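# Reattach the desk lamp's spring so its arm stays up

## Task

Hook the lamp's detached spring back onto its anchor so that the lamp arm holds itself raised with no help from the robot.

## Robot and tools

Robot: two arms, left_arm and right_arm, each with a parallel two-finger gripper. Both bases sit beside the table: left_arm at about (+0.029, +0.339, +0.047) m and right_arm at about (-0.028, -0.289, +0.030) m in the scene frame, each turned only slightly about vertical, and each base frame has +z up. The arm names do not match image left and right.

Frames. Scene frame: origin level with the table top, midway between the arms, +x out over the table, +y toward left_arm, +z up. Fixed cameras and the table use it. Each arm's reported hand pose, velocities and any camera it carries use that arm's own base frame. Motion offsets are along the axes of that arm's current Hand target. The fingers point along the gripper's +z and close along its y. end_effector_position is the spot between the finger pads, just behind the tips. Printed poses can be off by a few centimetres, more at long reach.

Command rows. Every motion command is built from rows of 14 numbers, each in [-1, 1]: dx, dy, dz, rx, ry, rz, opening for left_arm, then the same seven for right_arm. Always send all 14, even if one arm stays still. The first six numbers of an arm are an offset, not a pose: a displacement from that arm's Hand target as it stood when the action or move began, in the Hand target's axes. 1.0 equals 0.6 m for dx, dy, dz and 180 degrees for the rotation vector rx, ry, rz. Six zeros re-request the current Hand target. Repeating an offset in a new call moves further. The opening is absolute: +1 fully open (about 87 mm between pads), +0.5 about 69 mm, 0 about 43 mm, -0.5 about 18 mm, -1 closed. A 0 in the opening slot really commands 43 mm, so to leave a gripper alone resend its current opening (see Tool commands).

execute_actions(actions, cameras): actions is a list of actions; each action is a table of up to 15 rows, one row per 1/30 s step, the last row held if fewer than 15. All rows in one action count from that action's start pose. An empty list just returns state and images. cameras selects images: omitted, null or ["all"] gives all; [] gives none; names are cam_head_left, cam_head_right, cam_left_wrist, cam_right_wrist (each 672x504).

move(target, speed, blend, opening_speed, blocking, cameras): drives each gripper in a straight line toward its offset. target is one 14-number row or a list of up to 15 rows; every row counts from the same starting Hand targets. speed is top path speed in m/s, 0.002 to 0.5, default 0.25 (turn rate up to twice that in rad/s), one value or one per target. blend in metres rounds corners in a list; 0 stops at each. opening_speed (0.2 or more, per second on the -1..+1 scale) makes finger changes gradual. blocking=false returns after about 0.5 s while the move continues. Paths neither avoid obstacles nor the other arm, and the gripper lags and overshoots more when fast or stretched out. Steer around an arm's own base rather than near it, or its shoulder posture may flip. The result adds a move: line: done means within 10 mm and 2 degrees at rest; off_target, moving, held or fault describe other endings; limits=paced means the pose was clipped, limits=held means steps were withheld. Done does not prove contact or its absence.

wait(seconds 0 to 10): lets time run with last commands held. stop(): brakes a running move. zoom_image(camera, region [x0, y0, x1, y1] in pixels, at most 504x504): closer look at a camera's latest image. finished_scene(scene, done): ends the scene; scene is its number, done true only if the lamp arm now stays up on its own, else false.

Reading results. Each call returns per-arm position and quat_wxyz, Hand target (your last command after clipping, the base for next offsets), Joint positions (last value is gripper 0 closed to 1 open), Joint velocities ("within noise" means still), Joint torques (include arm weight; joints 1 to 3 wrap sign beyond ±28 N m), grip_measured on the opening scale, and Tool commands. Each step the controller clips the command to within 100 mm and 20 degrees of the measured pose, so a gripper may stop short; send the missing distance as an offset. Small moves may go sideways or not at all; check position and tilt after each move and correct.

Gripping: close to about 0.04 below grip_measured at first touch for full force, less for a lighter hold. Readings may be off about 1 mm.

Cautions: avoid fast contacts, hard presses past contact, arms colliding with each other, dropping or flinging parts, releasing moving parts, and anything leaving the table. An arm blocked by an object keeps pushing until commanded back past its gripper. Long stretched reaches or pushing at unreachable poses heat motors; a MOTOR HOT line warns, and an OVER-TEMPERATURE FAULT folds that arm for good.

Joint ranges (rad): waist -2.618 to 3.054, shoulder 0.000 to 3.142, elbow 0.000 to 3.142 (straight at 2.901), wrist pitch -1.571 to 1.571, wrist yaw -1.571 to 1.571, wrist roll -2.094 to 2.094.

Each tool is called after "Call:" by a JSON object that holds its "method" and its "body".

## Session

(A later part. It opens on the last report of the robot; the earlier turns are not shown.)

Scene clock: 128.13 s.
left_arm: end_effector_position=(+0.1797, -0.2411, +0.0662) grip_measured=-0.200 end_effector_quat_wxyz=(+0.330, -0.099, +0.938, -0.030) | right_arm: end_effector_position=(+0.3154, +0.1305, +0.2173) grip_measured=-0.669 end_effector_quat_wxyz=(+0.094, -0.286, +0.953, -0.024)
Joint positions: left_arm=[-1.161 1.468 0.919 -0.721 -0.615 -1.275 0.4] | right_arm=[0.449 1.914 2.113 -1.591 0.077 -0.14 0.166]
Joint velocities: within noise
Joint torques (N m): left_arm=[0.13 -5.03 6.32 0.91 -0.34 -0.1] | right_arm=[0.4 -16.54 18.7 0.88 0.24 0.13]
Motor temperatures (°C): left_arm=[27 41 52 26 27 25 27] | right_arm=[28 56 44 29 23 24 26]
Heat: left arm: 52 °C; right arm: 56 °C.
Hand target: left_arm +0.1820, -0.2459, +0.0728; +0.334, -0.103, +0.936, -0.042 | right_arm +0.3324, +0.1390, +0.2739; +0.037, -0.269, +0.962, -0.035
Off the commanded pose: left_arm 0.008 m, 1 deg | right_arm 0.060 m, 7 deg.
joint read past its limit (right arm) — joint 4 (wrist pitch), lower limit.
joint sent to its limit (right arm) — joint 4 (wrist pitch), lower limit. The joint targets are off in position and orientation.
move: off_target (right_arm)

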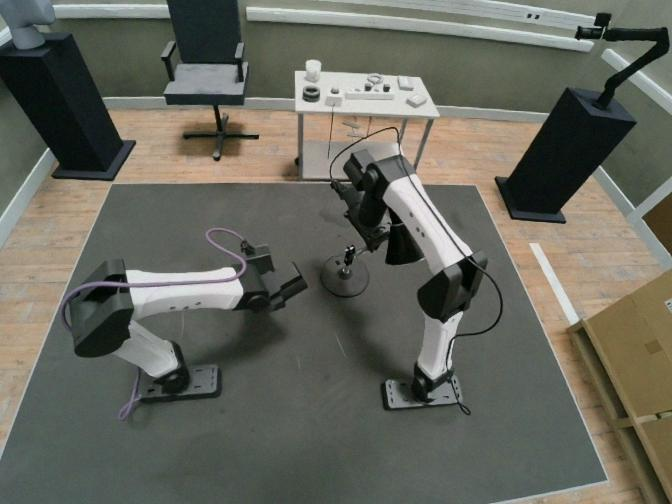

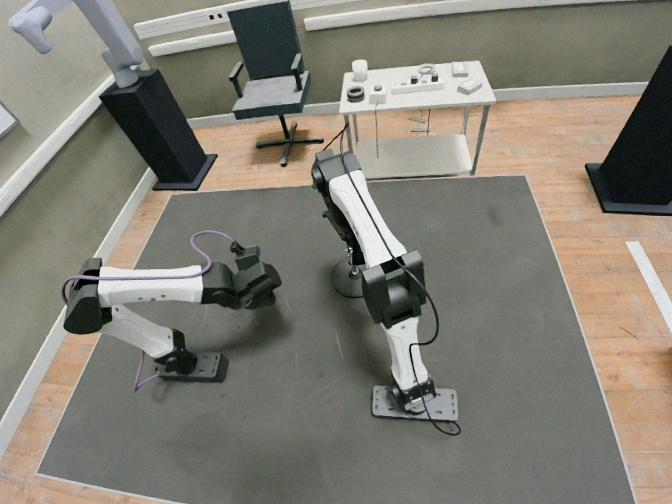

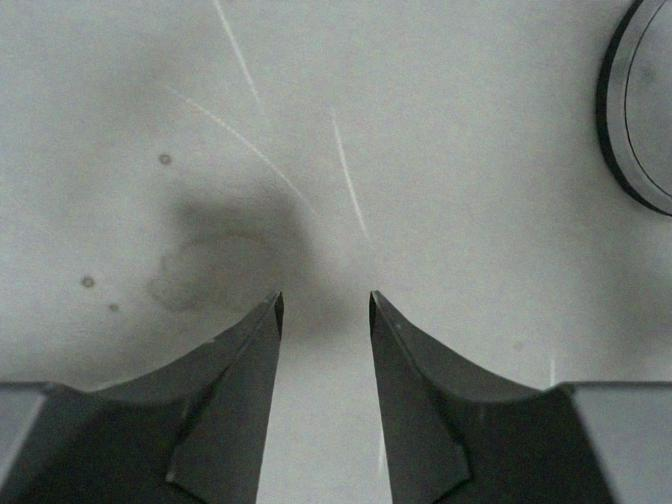

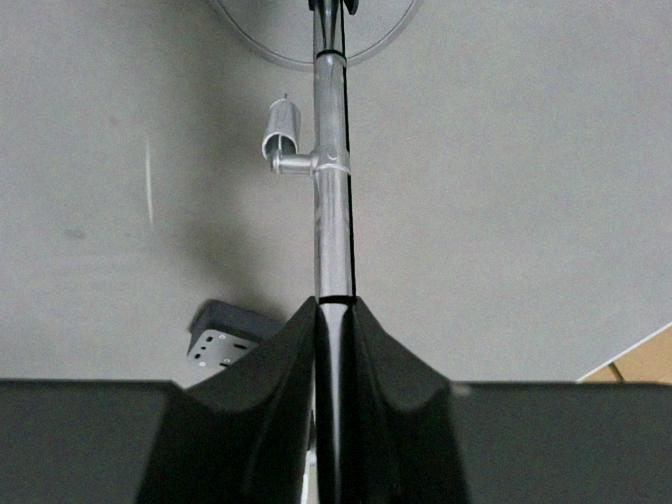

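Call:
{"method": "move", "body": {"target": [0,0,0,0,0,0,-0.2,-0.063,-0.008,0.017,0,-0.083,0,-1], "speed": 0.08, "cameras": ["cam_head_left","cam_right_wrist"]}}

Call:
{"method": "zoom_image", "body": {"camera": "cam_head_left", "region": [300, 180, 460, 310]}}

Scene clock: 135.70 s.
left_arm: end_effector_position=(+0.1797, -0.2411, +0.0662) grip_measured=-0.200 end_effector_quat_wxyz=(+0.330, -0.099, +0.938, -0.030) | right_arm: end_effector_position=(+0.3529, +0.1461, +0.2135) grip_measured=-0.669 end_effector_quat_wxyz=(+0.117, -0.281, +0.952, -0.020)
Joint positions: left_arm=[-1.161 1.468 0.919 -0.721 -0.615 -1.275 0.4] | right_arm=[0.442 2.056 2.302 -1.591 0.074 -0.14 0.166]
Joint velocities: within noise
Joint torques (N m): left_arm=[0.12 -5.04 6.32 0.9 -0.34 -0.09] | right_arm=[-0.87 -16.79 17.44 0.96 -0.18 -0.05]
Motor temperatures (°C): left_arm=[27 41 52 26 27 25 27] | right_arm=[28 60 48 29 23 24 26]
Heat: left arm: 52 °C; right arm: 60 °C.
Hand target: left_arm +0.1820, -0.2459, +0.0728; +0.334, -0.103, +0.936, -0.042 | right_arm +0.3680, +0.1542, +0.2661; +0.161, -0.272, +0.949, +0.000
Off the commanded pose: left_arm 0.008 m, 1 deg | right_arm 0.055 m, 6 deg.
joint read past its limit (right arm) — joint 4 (wrist pitch), lower limit.
joint sent to its limit (right arm) — joint 4 (wrist pitch), lower limit. The joint targets are off in position and orientation.
move: off_target (right_arm)
Images, in order (width x height): cam_head_left 672x504, cam_right_wrist 672x504.

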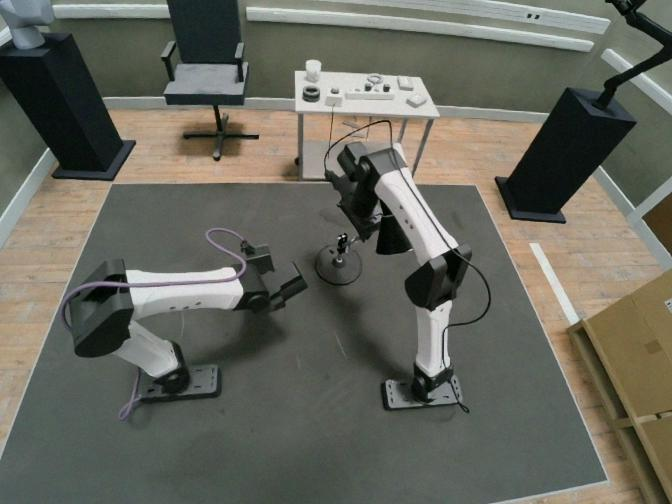

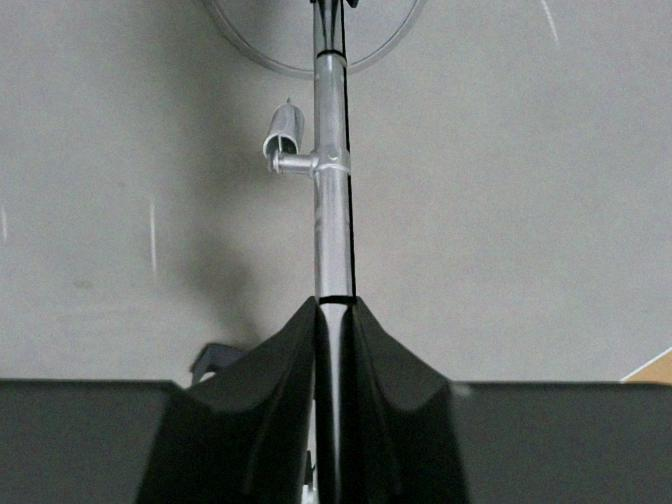

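Scaled by 3.150 from the camera's 672x504 image, which has a finer 960x720 frame.

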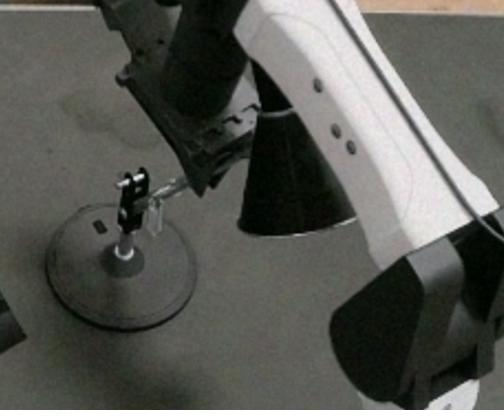

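Call:
{"method": "move", "body": {"target": [0,0,0,0,0,0,-0.2,-0.01,0,0.0,0,-0.11,0,-1], "speed": 0.1, "cameras": ["cam_head_left","cam_right_wrist"]}}

Call:
{"method": "zoom_image", "body": {"camera": "cam_head_left", "region": [300, 180, 460, 310]}}

Scene clock: 142.43 s.
left_arm: end_effector_position=(+0.1797, -0.2411, +0.0662) grip_measured=-0.200 end_effector_quat_wxyz=(+0.330, -0.099, +0.938, -0.030) | right_arm: end_effector_position=(+0.3387, +0.1363, +0.2041) grip_measured=-0.673 end_effector_quat_wxyz=(+0.162, -0.281, +0.946, +0.004)
Joint positions: left_arm=[-1.161 1.468 0.919 -0.721 -0.615 -1.275 0.4] | right_arm=[0.417 1.827 1.929 -1.349 0.032 -0.166 0.163]
Joint velocities: within noise
Joint torques (N m): left_arm=[0.1 -5.03 6.31 0.91 -0.34 -0.1] | right_arm=[-0.81 -21.86 10.85 2.4 -0.46 -0.04]
Motor temperatures (°C): left_arm=[27 41 52 26 27 25 27] | right_arm=[28 65 50 30 23 24 26]
Heat: left arm: 52 °C; right arm: 65 °C.
Hand target: left_arm +0.1820, -0.2459, +0.0728; +0.334, -0.103, +0.936, -0.042 | right_arm +0.3728, +0.1573, +0.2679; +0.322, -0.268, +0.907, +0.047
Off the commanded pose: left_arm 0.008 m, 1 deg | right_arm 0.075 m, 20 deg.
move: off_target (right_arm); limits=paced
Images, in order (width x height): cam_head_left 672x504, cam_right_wrist 672x504.

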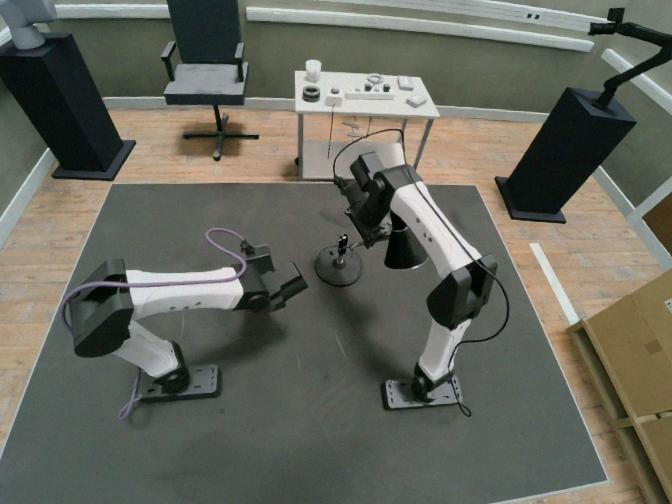

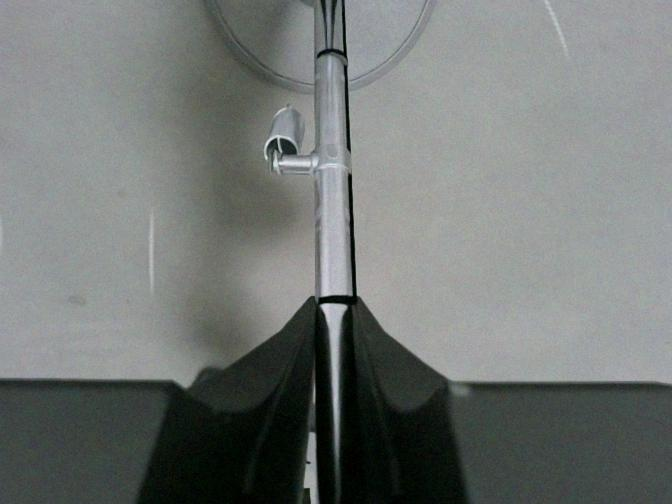

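Scaled by 3.150 from the camera's 672x504 image, which has a finer 960x720 frame.

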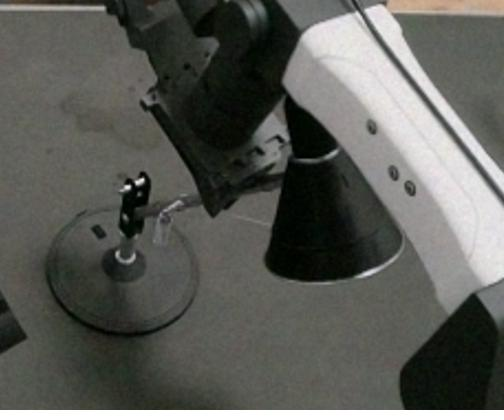

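Call:
{"method": "move", "body": {"target": [0,0,0,0,0,0,-0.2,0.237,-0.069,0.055,0,0.139,-0.1,-1], "speed": 0.1}}

Call:
{"method": "zoom_image", "body": {"camera": "cam_head_left", "region": [300, 180, 460, 310]}}

Scene clock: 154.10 s.
left_arm: end_effector_position=(+0.1797, -0.2411, +0.0662) grip_measured=-0.200 end_effector_quat_wxyz=(+0.330, -0.099, +0.938, -0.030) | right_arm: end_effector_position=(+0.3098, +0.0733, +0.1471) grip_measured=-0.669 end_effector_quat_wxyz=(+0.089, -0.407, +0.908, -0.041)
Joint positions: left_arm=[-1.161 1.468 0.919 -0.721 -0.615 -1.275 0.4] | right_arm=[0.332 1.705 1.554 -1.234 0.065 -0.516 0.166]
Joint velocities: within noise
Joint torques (N m): left_arm=[0.12 -5.04 6.32 0.9 -0.33 -0.09] | right_arm=[-1.2 -11.6 6.83 0.96 0.41 -0.32]
Motor temperatures (°C): left_arm=[27 41 52 26 27 25 27] | right_arm=[28 68 51 33 23 24 26]
Heat: left arm: 52 °C; right arm: 68 °C.
Hand target: left_arm +0.1820, -0.2459, +0.0728; +0.334, -0.103, +0.936, -0.042 | right_arm +0.3203, +0.0657, +0.1589; +0.122, -0.409, +0.902, -0.062
Off the commanded pose: left_arm 0.008 m, 1 deg | right_arm 0.017 m, 5 deg.
move: off_target (right_arm)

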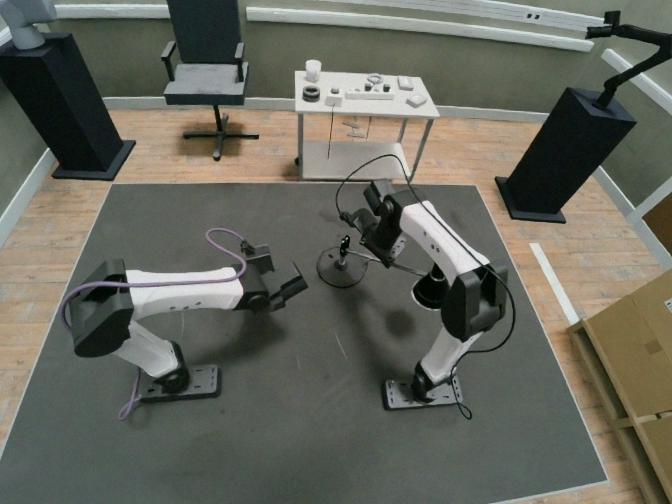

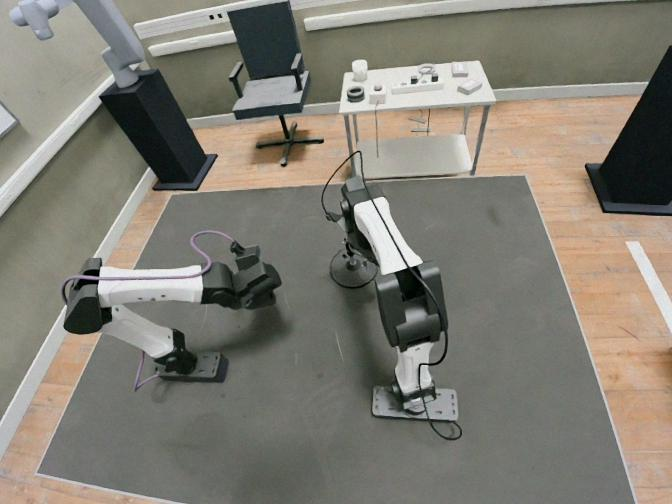

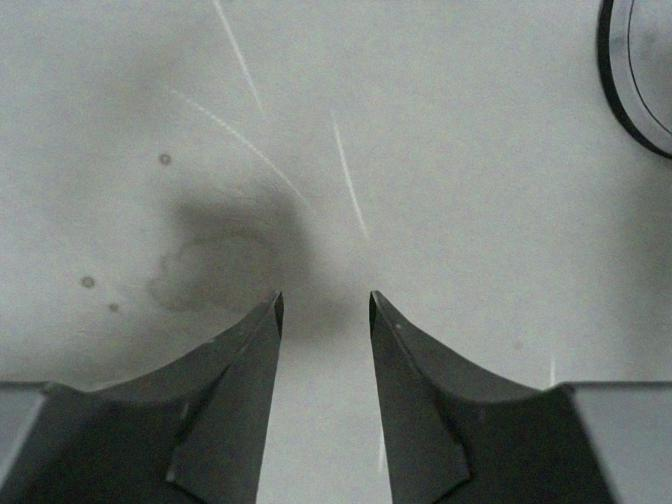

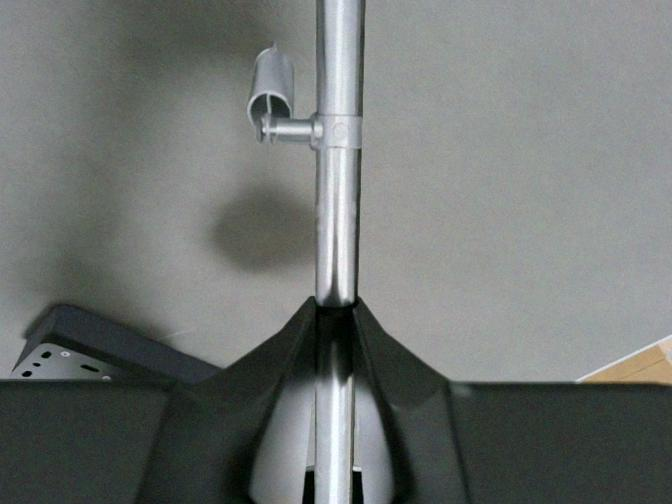

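Scaled by 3.150 from the camera's 672x504 image, which has a finer 960x720 frame.

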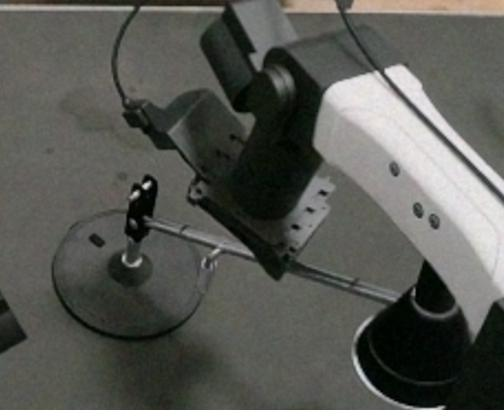

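Call:
{"method": "move", "body": {"target": [0,0,0,0,0,0,-0.2,0.042,-0.087,-0.027,0,0,-0.13,-1], "speed": 0.1, "cameras": ["cam_head_left","cam_right_wrist"]}}

Call:
{"method": "zoom_image", "body": {"camera": "cam_head_left", "region": [300, 180, 460, 310]}}

Scene clock: 167.30 s.
left_arm: end_effector_position=(+0.1797, -0.2411, +0.0662) grip_measured=-0.200 end_effector_quat_wxyz=(+0.330, -0.099, +0.938, -0.030) | right_arm: end_effector_position=(+0.3398, +0.0264, +0.1498) grip_measured=-0.666 end_effector_quat_wxyz=(+0.092, -0.576, +0.810, -0.053)
Joint positions: left_arm=[-1.161 1.468 0.919 -0.721 -0.615 -1.275 0.4] | right_arm=[0.194 1.705 1.554 -1.207 0.021 -1.044 0.167]
Joint velocities: within noise
Joint torques (N m): left_arm=[0.12 -5.04 6.31 0.91 -0.33 -0.09] | right_arm=[-1.44 -14.35 10.56 0.23 0.44 -0.47]
Motor temperatures (°C): left_arm=[27 41 51 26 27 25 27] | right_arm=[28 63 50 31 23 24 26]
Heat: left arm: 51 °C; right arm: 63 °C.
Hand target: left_arm +0.1820, -0.2459, +0.0728; +0.334, -0.103, +0.936, -0.042 | right_arm +0.3376, +0.0127, +0.1813; +0.107, -0.583, +0.801, -0.086
Off the commanded pose: left_arm 0.008 m, 1 deg | right_arm 0.034 m, 4 deg.
move: off_target (right_arm)
Images, in order (width x height): cam_head_left 672x504, cam_right_wrist 672x504.

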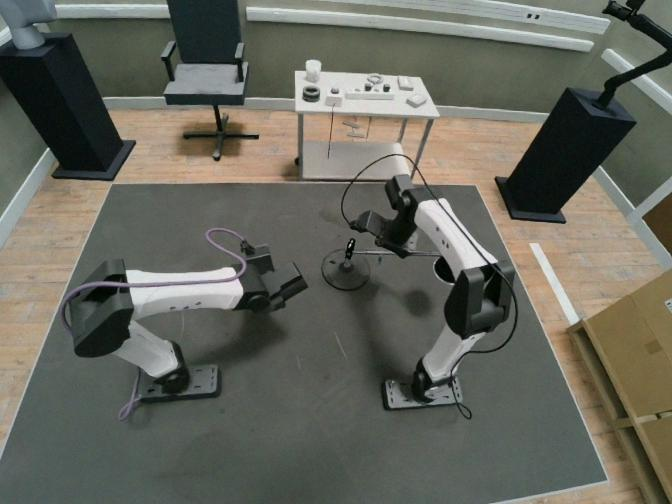

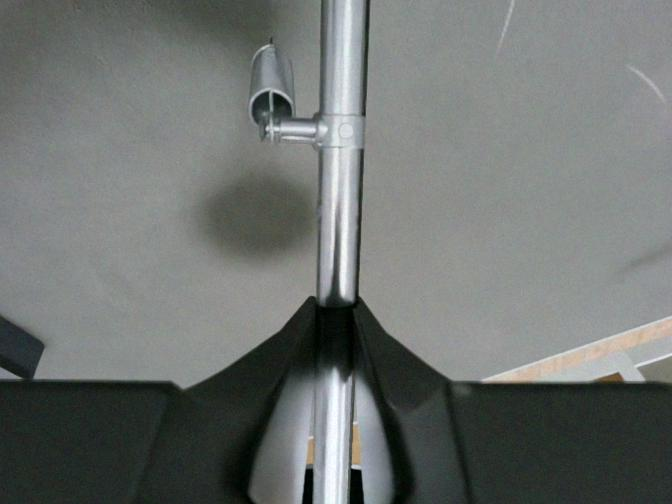

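Scaled by 3.150 from the camera's 672x504 image, which has a finer 960x720 frame.

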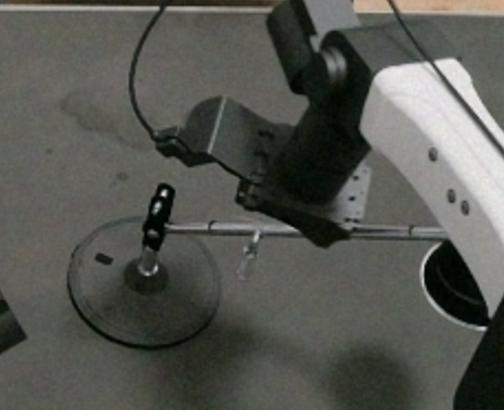

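Call:
{"method": "move", "body": {"target": [[0,0,0,0,0,0,-0.2,-0.09,0,-0.072,0,-0.02,0,-1],[0,0,0,0,0,0,-0.2,-0.185,0,-0.125,0,-0.05,0,-1]], "speed": 0.08, "blend": 0.03}}

Call:
{"method": "zoom_image", "body": {"camera": "cam_head_left", "region": [300, 180, 460, 310]}}

Scene clock: 179.20 s.
left_arm: end_effector_position=(+0.1797, -0.2411, +0.0662) grip_measured=-0.200 end_effector_quat_wxyz=(+0.330, -0.099, +0.938, -0.030) | right_arm: end_effector_position=(+0.3422, +0.1038, +0.2211) grip_measured=-0.671 end_effector_quat_wxyz=(+0.090, -0.595, +0.798, -0.040)
Joint positions: left_arm=[-1.161 1.468 0.919 -0.721 -0.615 -1.275 0.4] | right_arm=[0.402 1.898 2.093 -1.572 0.035 -0.883 0.164]
Joint velocities: within noise
Joint torques (N m): left_arm=[0.12 -5.04 6.31 0.91 -0.34 -0.09] | right_arm=[0.81 -14.11 15.65 0.77 -0.41 0.11]
Motor temperatures (°C): left_arm=[27 41 51 26 27 25 27] | right_arm=[28 62 51 30 23 24 27]
Heat: left arm: 51 °C; right arm: 62 °C.
Hand target: left_arm +0.1820, -0.2459, +0.0728; +0.334, -0.103, +0.936, -0.042 | right_arm +0.3501, +0.1193, +0.2613; +0.169, -0.588, +0.790, -0.040
Off the commanded pose: left_arm 0.008 m, 1 deg | right_arm 0.044 m, 9 deg.
joint read past its limit (right arm) — joint 4 (wrist pitch), lower limit.
move: off_target (right_arm)

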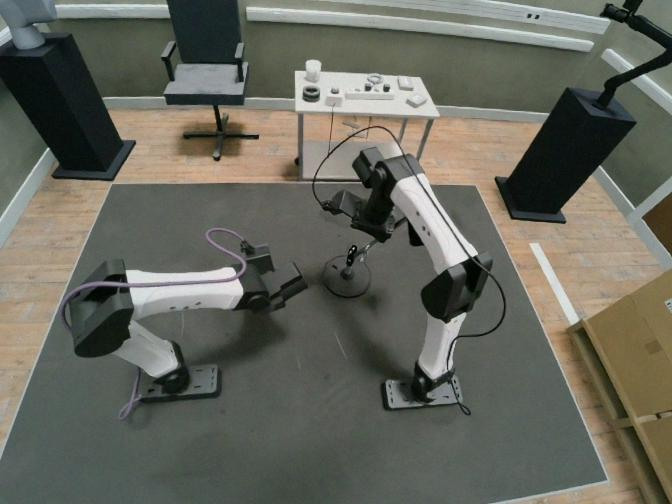

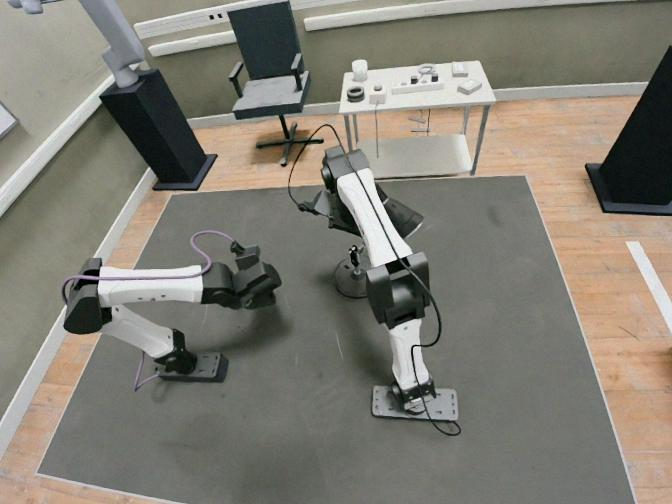

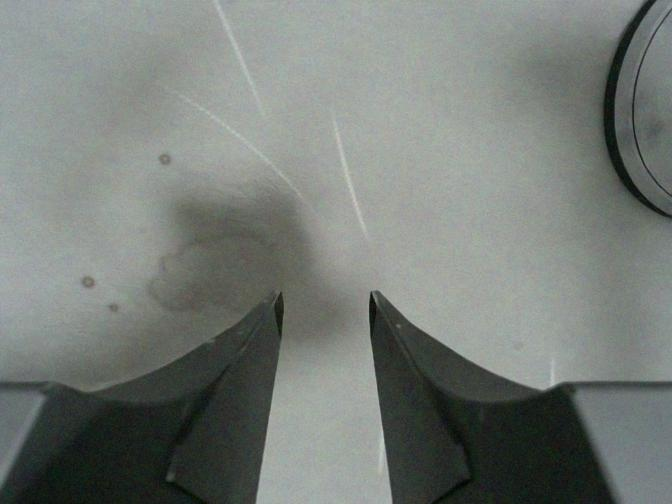

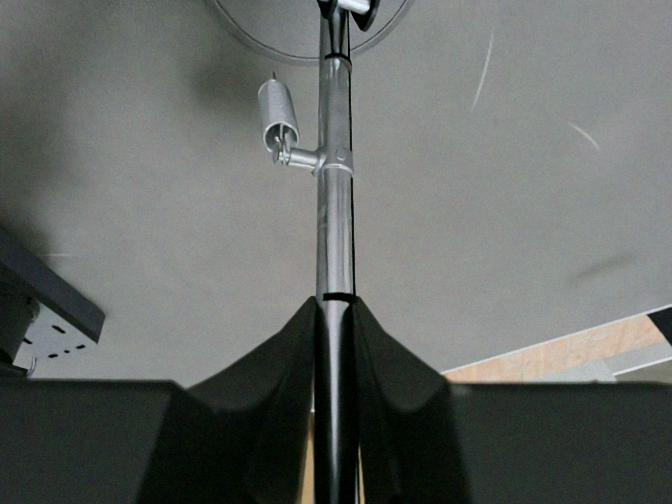

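Scaled by 3.150 from the camera's 672x504 image, which has a finer 960x720 frame.

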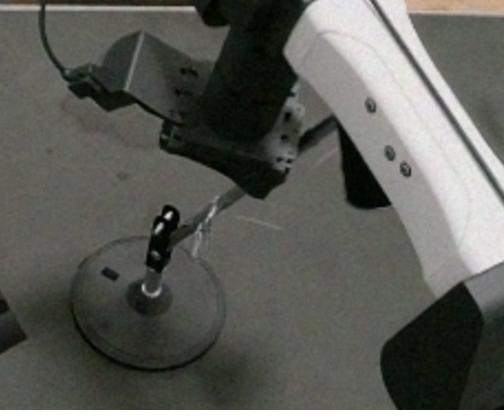

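Call:
{"method": "move", "body": {"target": [-0.013,-0.2,-0.204,0.132,-0.266,0.116,-0.25,-0.035,0,0,0,0,0,-1], "speed": 0.15}}

Scene clock: 196.23 s.
left_arm: end_effector_position=(+0.1335, -0.3564, +0.1898) grip_measured=-0.250 end_effector_quat_wxyz=(+0.696, +0.119, +0.699, -0.115) | right_arm: end_effector_position=(+0.3450, +0.1216, +0.2218) grip_measured=-0.671 end_effector_quat_wxyz=(+0.091, -0.596, +0.797, -0.041)
Joint positions: left_arm=[-1.678 1.569 0.726 0.817 -1.347 -0.021 0.375] | right_arm=[0.446 1.944 2.16 -1.591 0.046 -0.842 0.164]
Joint velocities: within noise
Joint torques (N m): left_arm=[-0.65 -4.41 5.14 1.7 0.07 -0.01] | right_arm=[1.14 -14.52 16.51 0.89 -0.32 0.14]
Motor temperatures (°C): left_arm=[27 40 51 26 27 25 27] | right_arm=[27 65 57 30 23 24 27]
Heat: left arm: 51 °C; right arm: 65 °C.
Hand target: left_arm +0.1299, -0.3601, +0.1897; +0.696, +0.123, +0.697, -0.123 | right_arm +0.3554, +0.1392, +0.2660; +0.169, -0.588, +0.790, -0.040
Off the commanded pose: left_arm 0.005 m, 1 deg | right_arm 0.049 m, 9 deg.
joint read past its limit (right arm) — joint 4 (wrist pitch), lower limit.
joint sent to its limit (right arm) — joint 4 (wrist pitch), lower limit. The joint targets are off in position, not in orientation.
move: off_target (right_arm)

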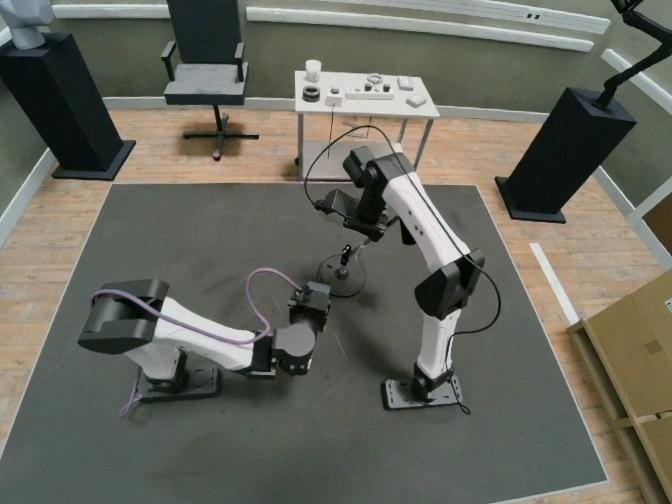

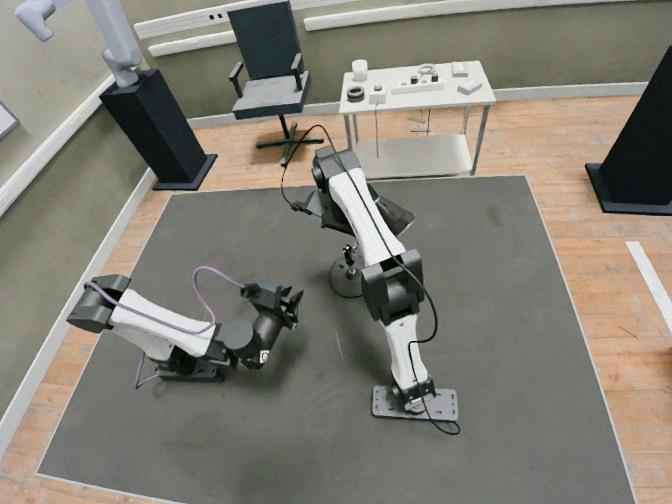

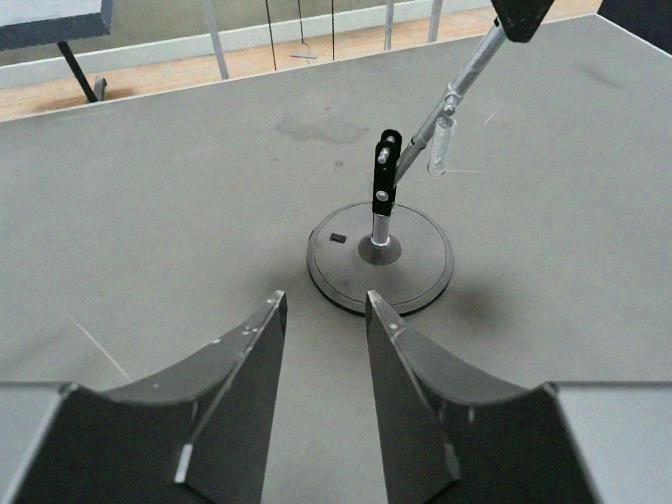

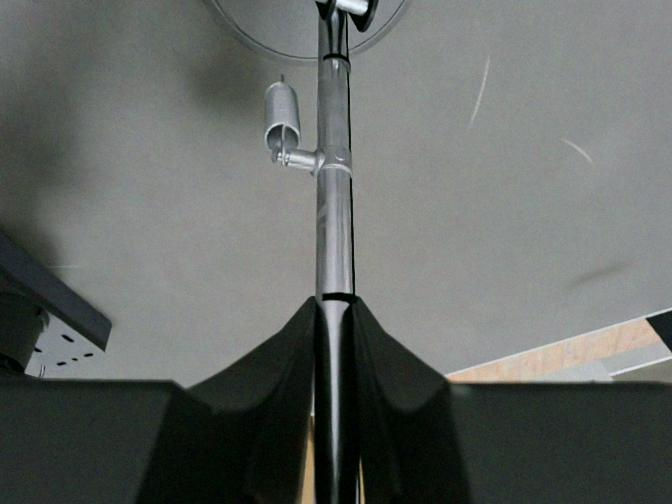

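Call:
{"method": "zoom_image", "body": {"camera": "cam_left_wrist", "region": [340, 0, 580, 220]}}

Scaled by 2.100 from the camera's 672x504 image, which has a finer 960x720 frame.

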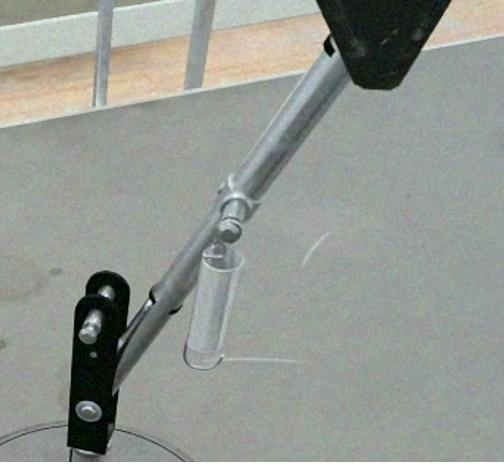

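Call:
{"method": "move", "body": {"target": [0.175,-0.152,0.285,0,0,0,-0.25,0,0,0,0,0,0,-1], "speed": 0.1}}

Call:
{"method": "zoom_image", "body": {"camera": "cam_left_wrist", "region": [200, 0, 500, 330]}}

Scene clock: 220.73 s.
left_arm: end_effector_position=(+0.2556, -0.4990, +0.0792) grip_measured=-0.250 end_effector_quat_wxyz=(+0.693, +0.126, +0.700, -0.117) | right_arm: end_effector_position=(+0.3450, +0.1216, +0.2218) grip_measured=-0.671 end_effector_quat_wxyz=(+0.091, -0.596, +0.797, -0.041)
Joint positions: left_arm=[-1.367 2.323 1.279 1.02 -1.022 -0.01 0.375] | right_arm=[0.446 1.944 2.16 -1.591 0.046 -0.842 0.164]
Joint velocities: within noise
Joint torques (N m): left_arm=[0.66 -8.91 6.64 1.7 0.07 -0.02] | right_arm=[1.13 -14.54 16.5 0.89 -0.32 0.14]
Motor temperatures (°C): left_arm=[27 40 51 29 27 25 27] | right_arm=[27 69 68 29 23 24 27]
Heat: left arm: 51 °C; right arm: 69 °C.
Hand target: left_arm +0.2592, -0.5043, +0.0845; +0.696, +0.123, +0.697, -0.123 | right_arm +0.3554, +0.1392, +0.2660; +0.169, -0.588, +0.790, -0.040
Off the commanded pose: left_arm 0.008 m, 1 deg | right_arm 0.049 m, 9 deg.
joint read past its limit (right arm) — joint 4 (wrist pitch), lower limit.
joint sent to its limit (right arm) — joint 4 (wrist pitch), lower limit. The joint targets are off in position, not in orientation.
move: off_target (right_arm)

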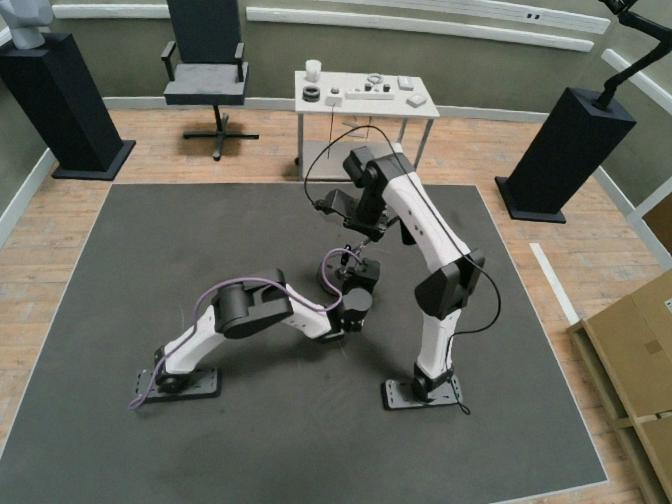

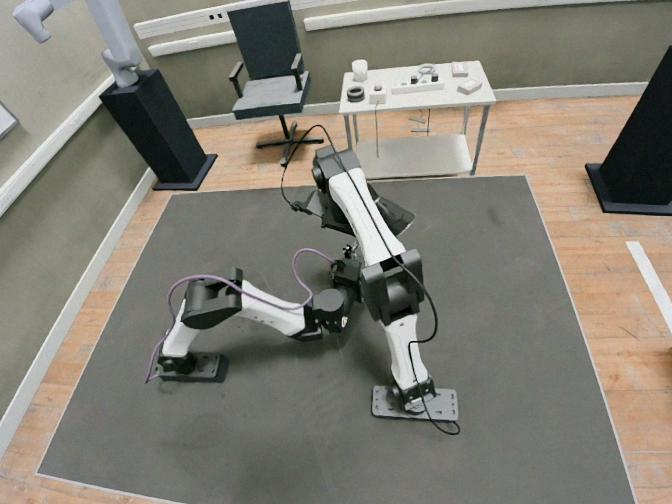

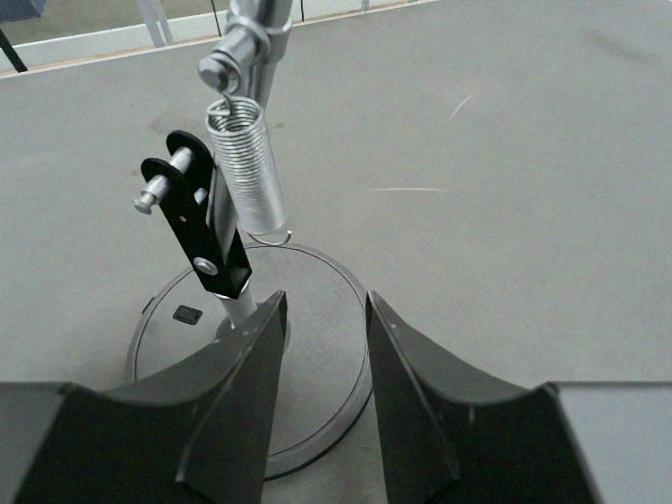

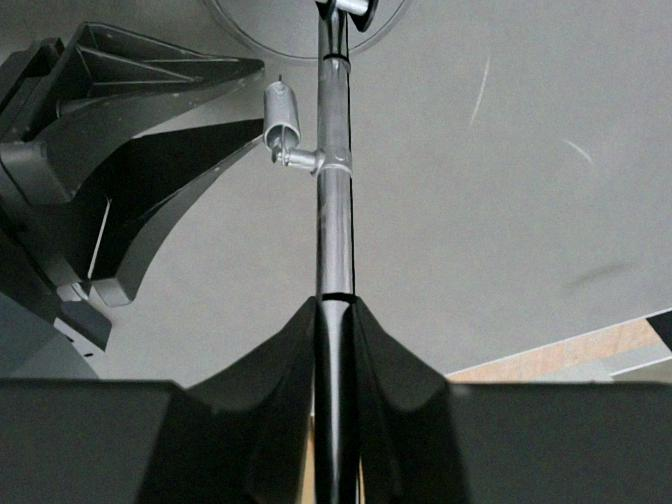

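Scaled by 1.527 from the camera's 672x504 image, which has a finer 960x720 frame.

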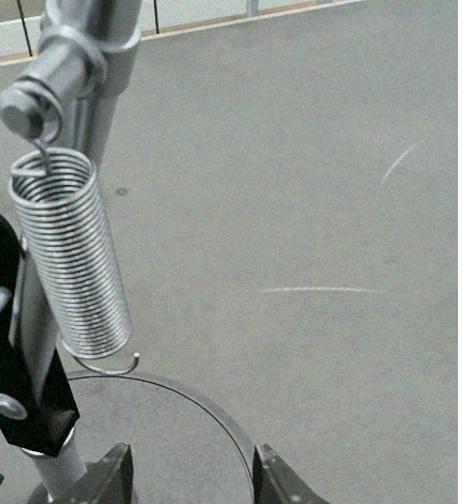

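Call:
{"method": "move", "body": {"target": [[-0.008,0.052,0,0,0,0,-0.25,0.0,0,0.03,0,0,0,-1],[-0.008,0.052,0.07,0,0,0,-0.25,0.0,0,0.03,0,0,0,-1]], "speed": 0.06, "cameras": ["cam_left_wrist","cam_right_wrist"]}}

Call:
{"method": "zoom_image", "body": {"camera": "cam_left_wrist", "region": [150, 0, 500, 330]}}

Call:
{"method": "zoom_image", "body": {"camera": "cam_right_wrist", "region": [180, 0, 430, 220]}}

Scene clock: 232.23 s.
left_arm: end_effector_position=(+0.2966, -0.4904, +0.0809) grip_measured=-0.250 end_effector_quat_wxyz=(+0.689, +0.139, +0.700, -0.125) | right_arm: end_effector_position=(+0.3458, +0.1216, +0.2208) grip_measured=-0.671 end_effector_quat_wxyz=(+0.091, -0.594, +0.798, -0.042)
Joint positions: left_arm=[-1.267 2.308 1.269 1.007 -0.891 -0.007 0.375] | right_arm=[0.446 1.947 2.16 -1.589 0.048 -0.838 0.164]
Joint velocities: within noise
Joint torques (N m): left_arm=[2.02 -9.01 6.97 1.81 -0.08 -0.05] | right_arm=[1.03 -12.56 13.19 1.19 -0.37 0.11]
Motor temperatures (°C): left_arm=[27 42 50 30 27 25 27] | right_arm=[27 69 70 30 23 24 27]
Heat: left arm: 50 °C; right arm: 70 °C.
Hand target: left_arm +0.3094, -0.4894, +0.0893; +0.696, +0.123, +0.697, -0.123 | right_arm +0.3610, +0.1416, +0.2492; +0.170, -0.588, +0.790, -0.040
Off the commanded pose: left_arm 0.015 m, 2 deg | right_arm 0.038 m, 9 deg.
joint read past its limit (right arm) — joint 4 (wrist pitch), lower limit.
move: off_target (left_arm, right_arm)
Images, in order (width x height): cam_left_wrist 672x504, cam_right_wrist 672x504.

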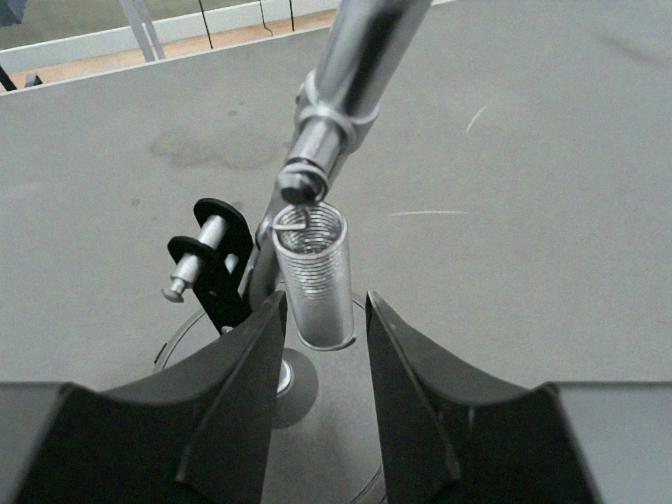

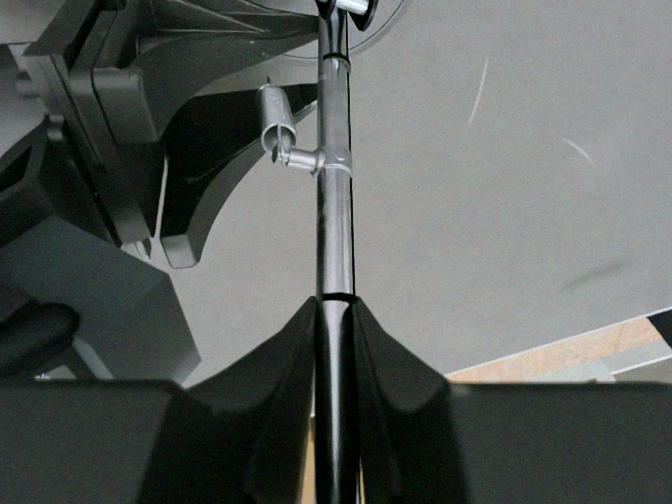

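Scaled by 1.440 from the camera's 672x504 image, which has a finer 960x720 frame.

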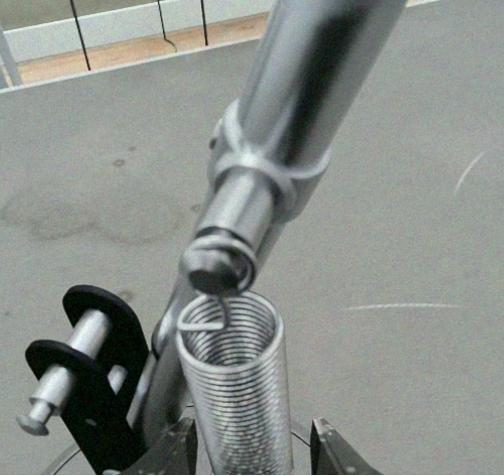

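Scaled by 2.016 from the camera's 672x504 image, which has a finer 960x720 frame.

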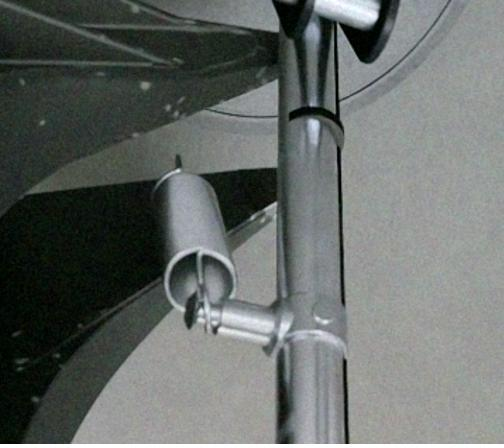

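Call:
{"method": "move", "body": {"target": [[0.0,0,-0.035,0,0,0,-0.25,0.0,0,0,0,0,0,-1]], "speed": 0.06, "cameras": ["cam_left_wrist","cam_right_wrist"]}}

Call:
{"method": "zoom_image", "body": {"camera": "cam_left_wrist", "region": [230, 200, 430, 380]}}

Scene clock: 242.43 s.
left_arm: end_effector_position=(+0.2925, -0.4802, +0.0708) grip_measured=-0.250 end_effector_quat_wxyz=(+0.687, +0.139, +0.705, -0.110) | right_arm: end_effector_position=(+0.3458, +0.1216, +0.2208) grip_measured=-0.671 end_effector_quat_wxyz=(+0.091, -0.594, +0.798, -0.042)
Joint positions: left_arm=[-1.275 2.308 1.233 1.022 -0.921 -0.007 0.375] | right_arm=[0.446 1.947 2.16 -1.589 0.048 -0.838 0.164]
Joint velocities: within noise
Joint torques (N m): left_arm=[-0.64 -11.4 4.67 1.97 -0.16 -0.07] | right_arm=[1.01 -12.56 13.19 1.19 -0.37 0.11]
Motor temperatures (°C): left_arm=[27 45 51 30 27 25 27] | right_arm=[27 66 69 30 23 24 27]
Heat: left arm: 51 °C; right arm: 69 °C.
Hand target: left_arm +0.2896, -0.4823, +0.0894; +0.696, +0.123, +0.697, -0.123 | right_arm +0.3610, +0.1416, +0.2492; +0.170, -0.588, +0.790, -0.040
Off the commanded pose: left_arm 0.019 m, 3 deg | right_arm 0.038 m, 9 deg.
joint read past its limit (right arm) — joint 4 (wrist pitch), lower limit.
move: off_target (left_arm, right_arm)
Images, in order (width x height): cam_left_wrist 672x504, cam_right_wrist 672x504.

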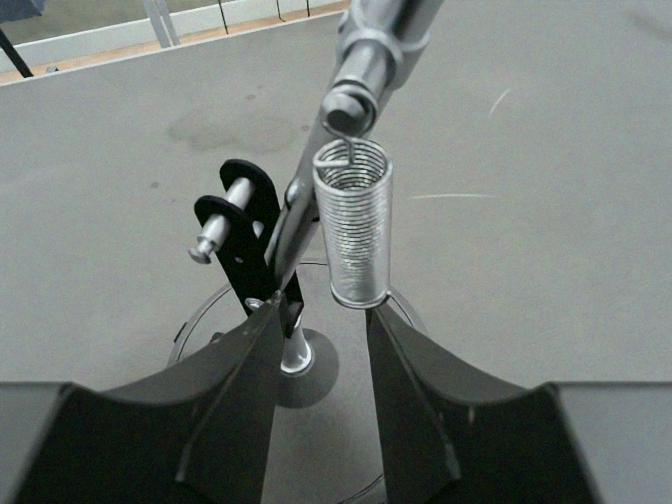

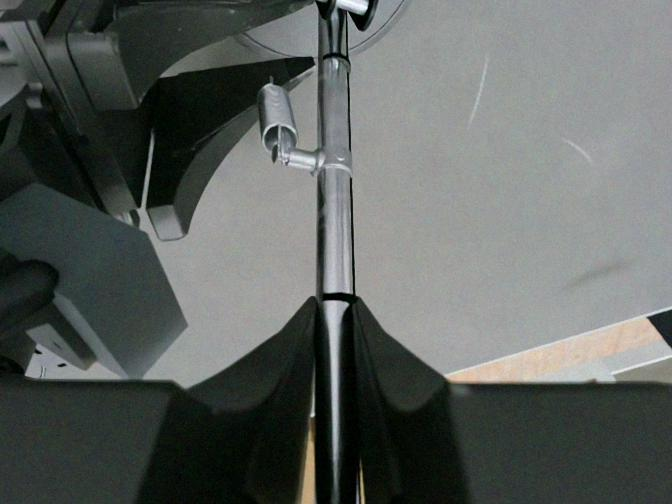

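Scaled by 2.520 from the camera's 672x504 image, which has a finer 960x720 frame.

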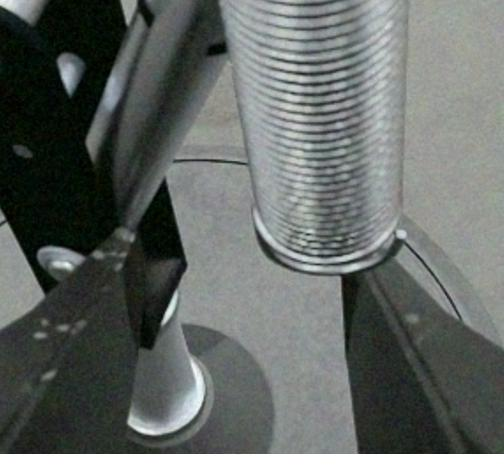

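Call:
{"method": "move", "body": {"target": [[-0.018,-0.02,0.0,0,0,0,-0.25,0.0,0,0,0,0,0,-1]], "speed": 0.06, "cameras": ["cam_left_wrist"]}}

Call:
{"method": "zoom_image", "body": {"camera": "cam_left_wrist", "region": [230, 200, 430, 380]}}

Scene clock: 247.57 s.
left_arm: end_effector_position=(+0.2869, -0.4874, +0.0761) grip_measured=-0.250 end_effector_quat_wxyz=(+0.687, +0.138, +0.704, -0.110) | right_arm: end_effector_position=(+0.3458, +0.1216, +0.2208) grip_measured=-0.671 end_effector_quat_wxyz=(+0.091, -0.594, +0.798, -0.042)
Joint positions: left_arm=[-1.291 2.308 1.261 0.994 -0.938 -0.007 0.375] | right_arm=[0.446 1.947 2.16 -1.589 0.048 -0.838 0.164]
Joint velocities: within noise
Joint torques (N m): left_arm=[-0.57 -11.78 6.61 1.67 -0.15 -0.06] | right_arm=[1.03 -12.59 13.2 1.19 -0.37 0.11]
Motor temperatures (°C): left_arm=[27 47 51 30 27 25 27] | right_arm=[27 65 69 30 23 24 27]
Heat: left arm: 51 °C; right arm: 69 °C.
Hand target: left_arm +0.2855, -0.4935, +0.1002; +0.696, +0.123, +0.697, -0.123 | right_arm +0.3610, +0.1416, +0.2492; +0.170, -0.588, +0.790, -0.040
Off the commanded pose: left_arm 0.025 m, 3 deg | right_arm 0.038 m, 9 deg.
joint read past its limit (right arm) — joint 4 (wrist pitch), lower limit.
move: off_target (left_arm, right_arm)
Images, in order (width x height): cam_left_wrist 672x504.

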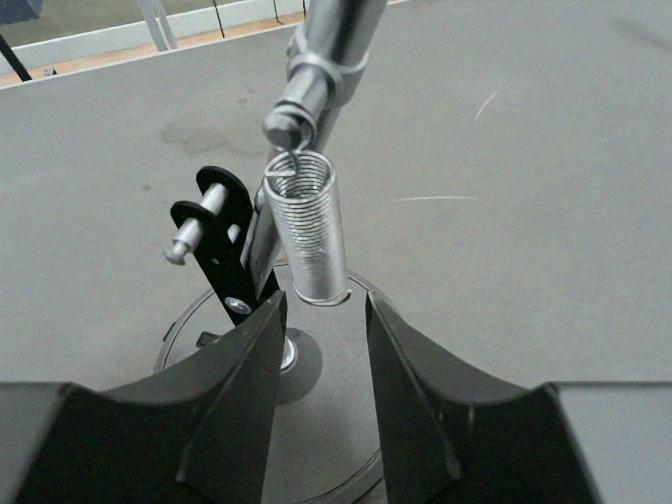

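Scaled by 2.520 from the camera's 672x504 image, which has a finer 960x720 frame.

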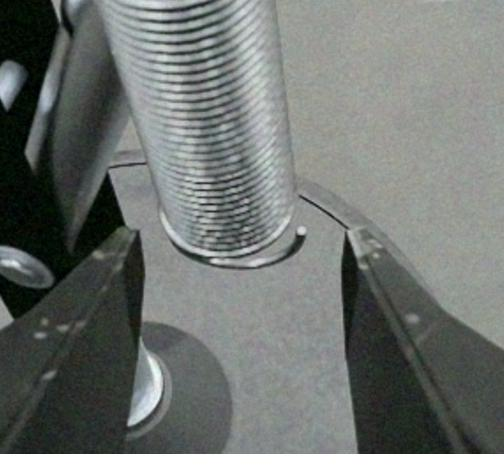

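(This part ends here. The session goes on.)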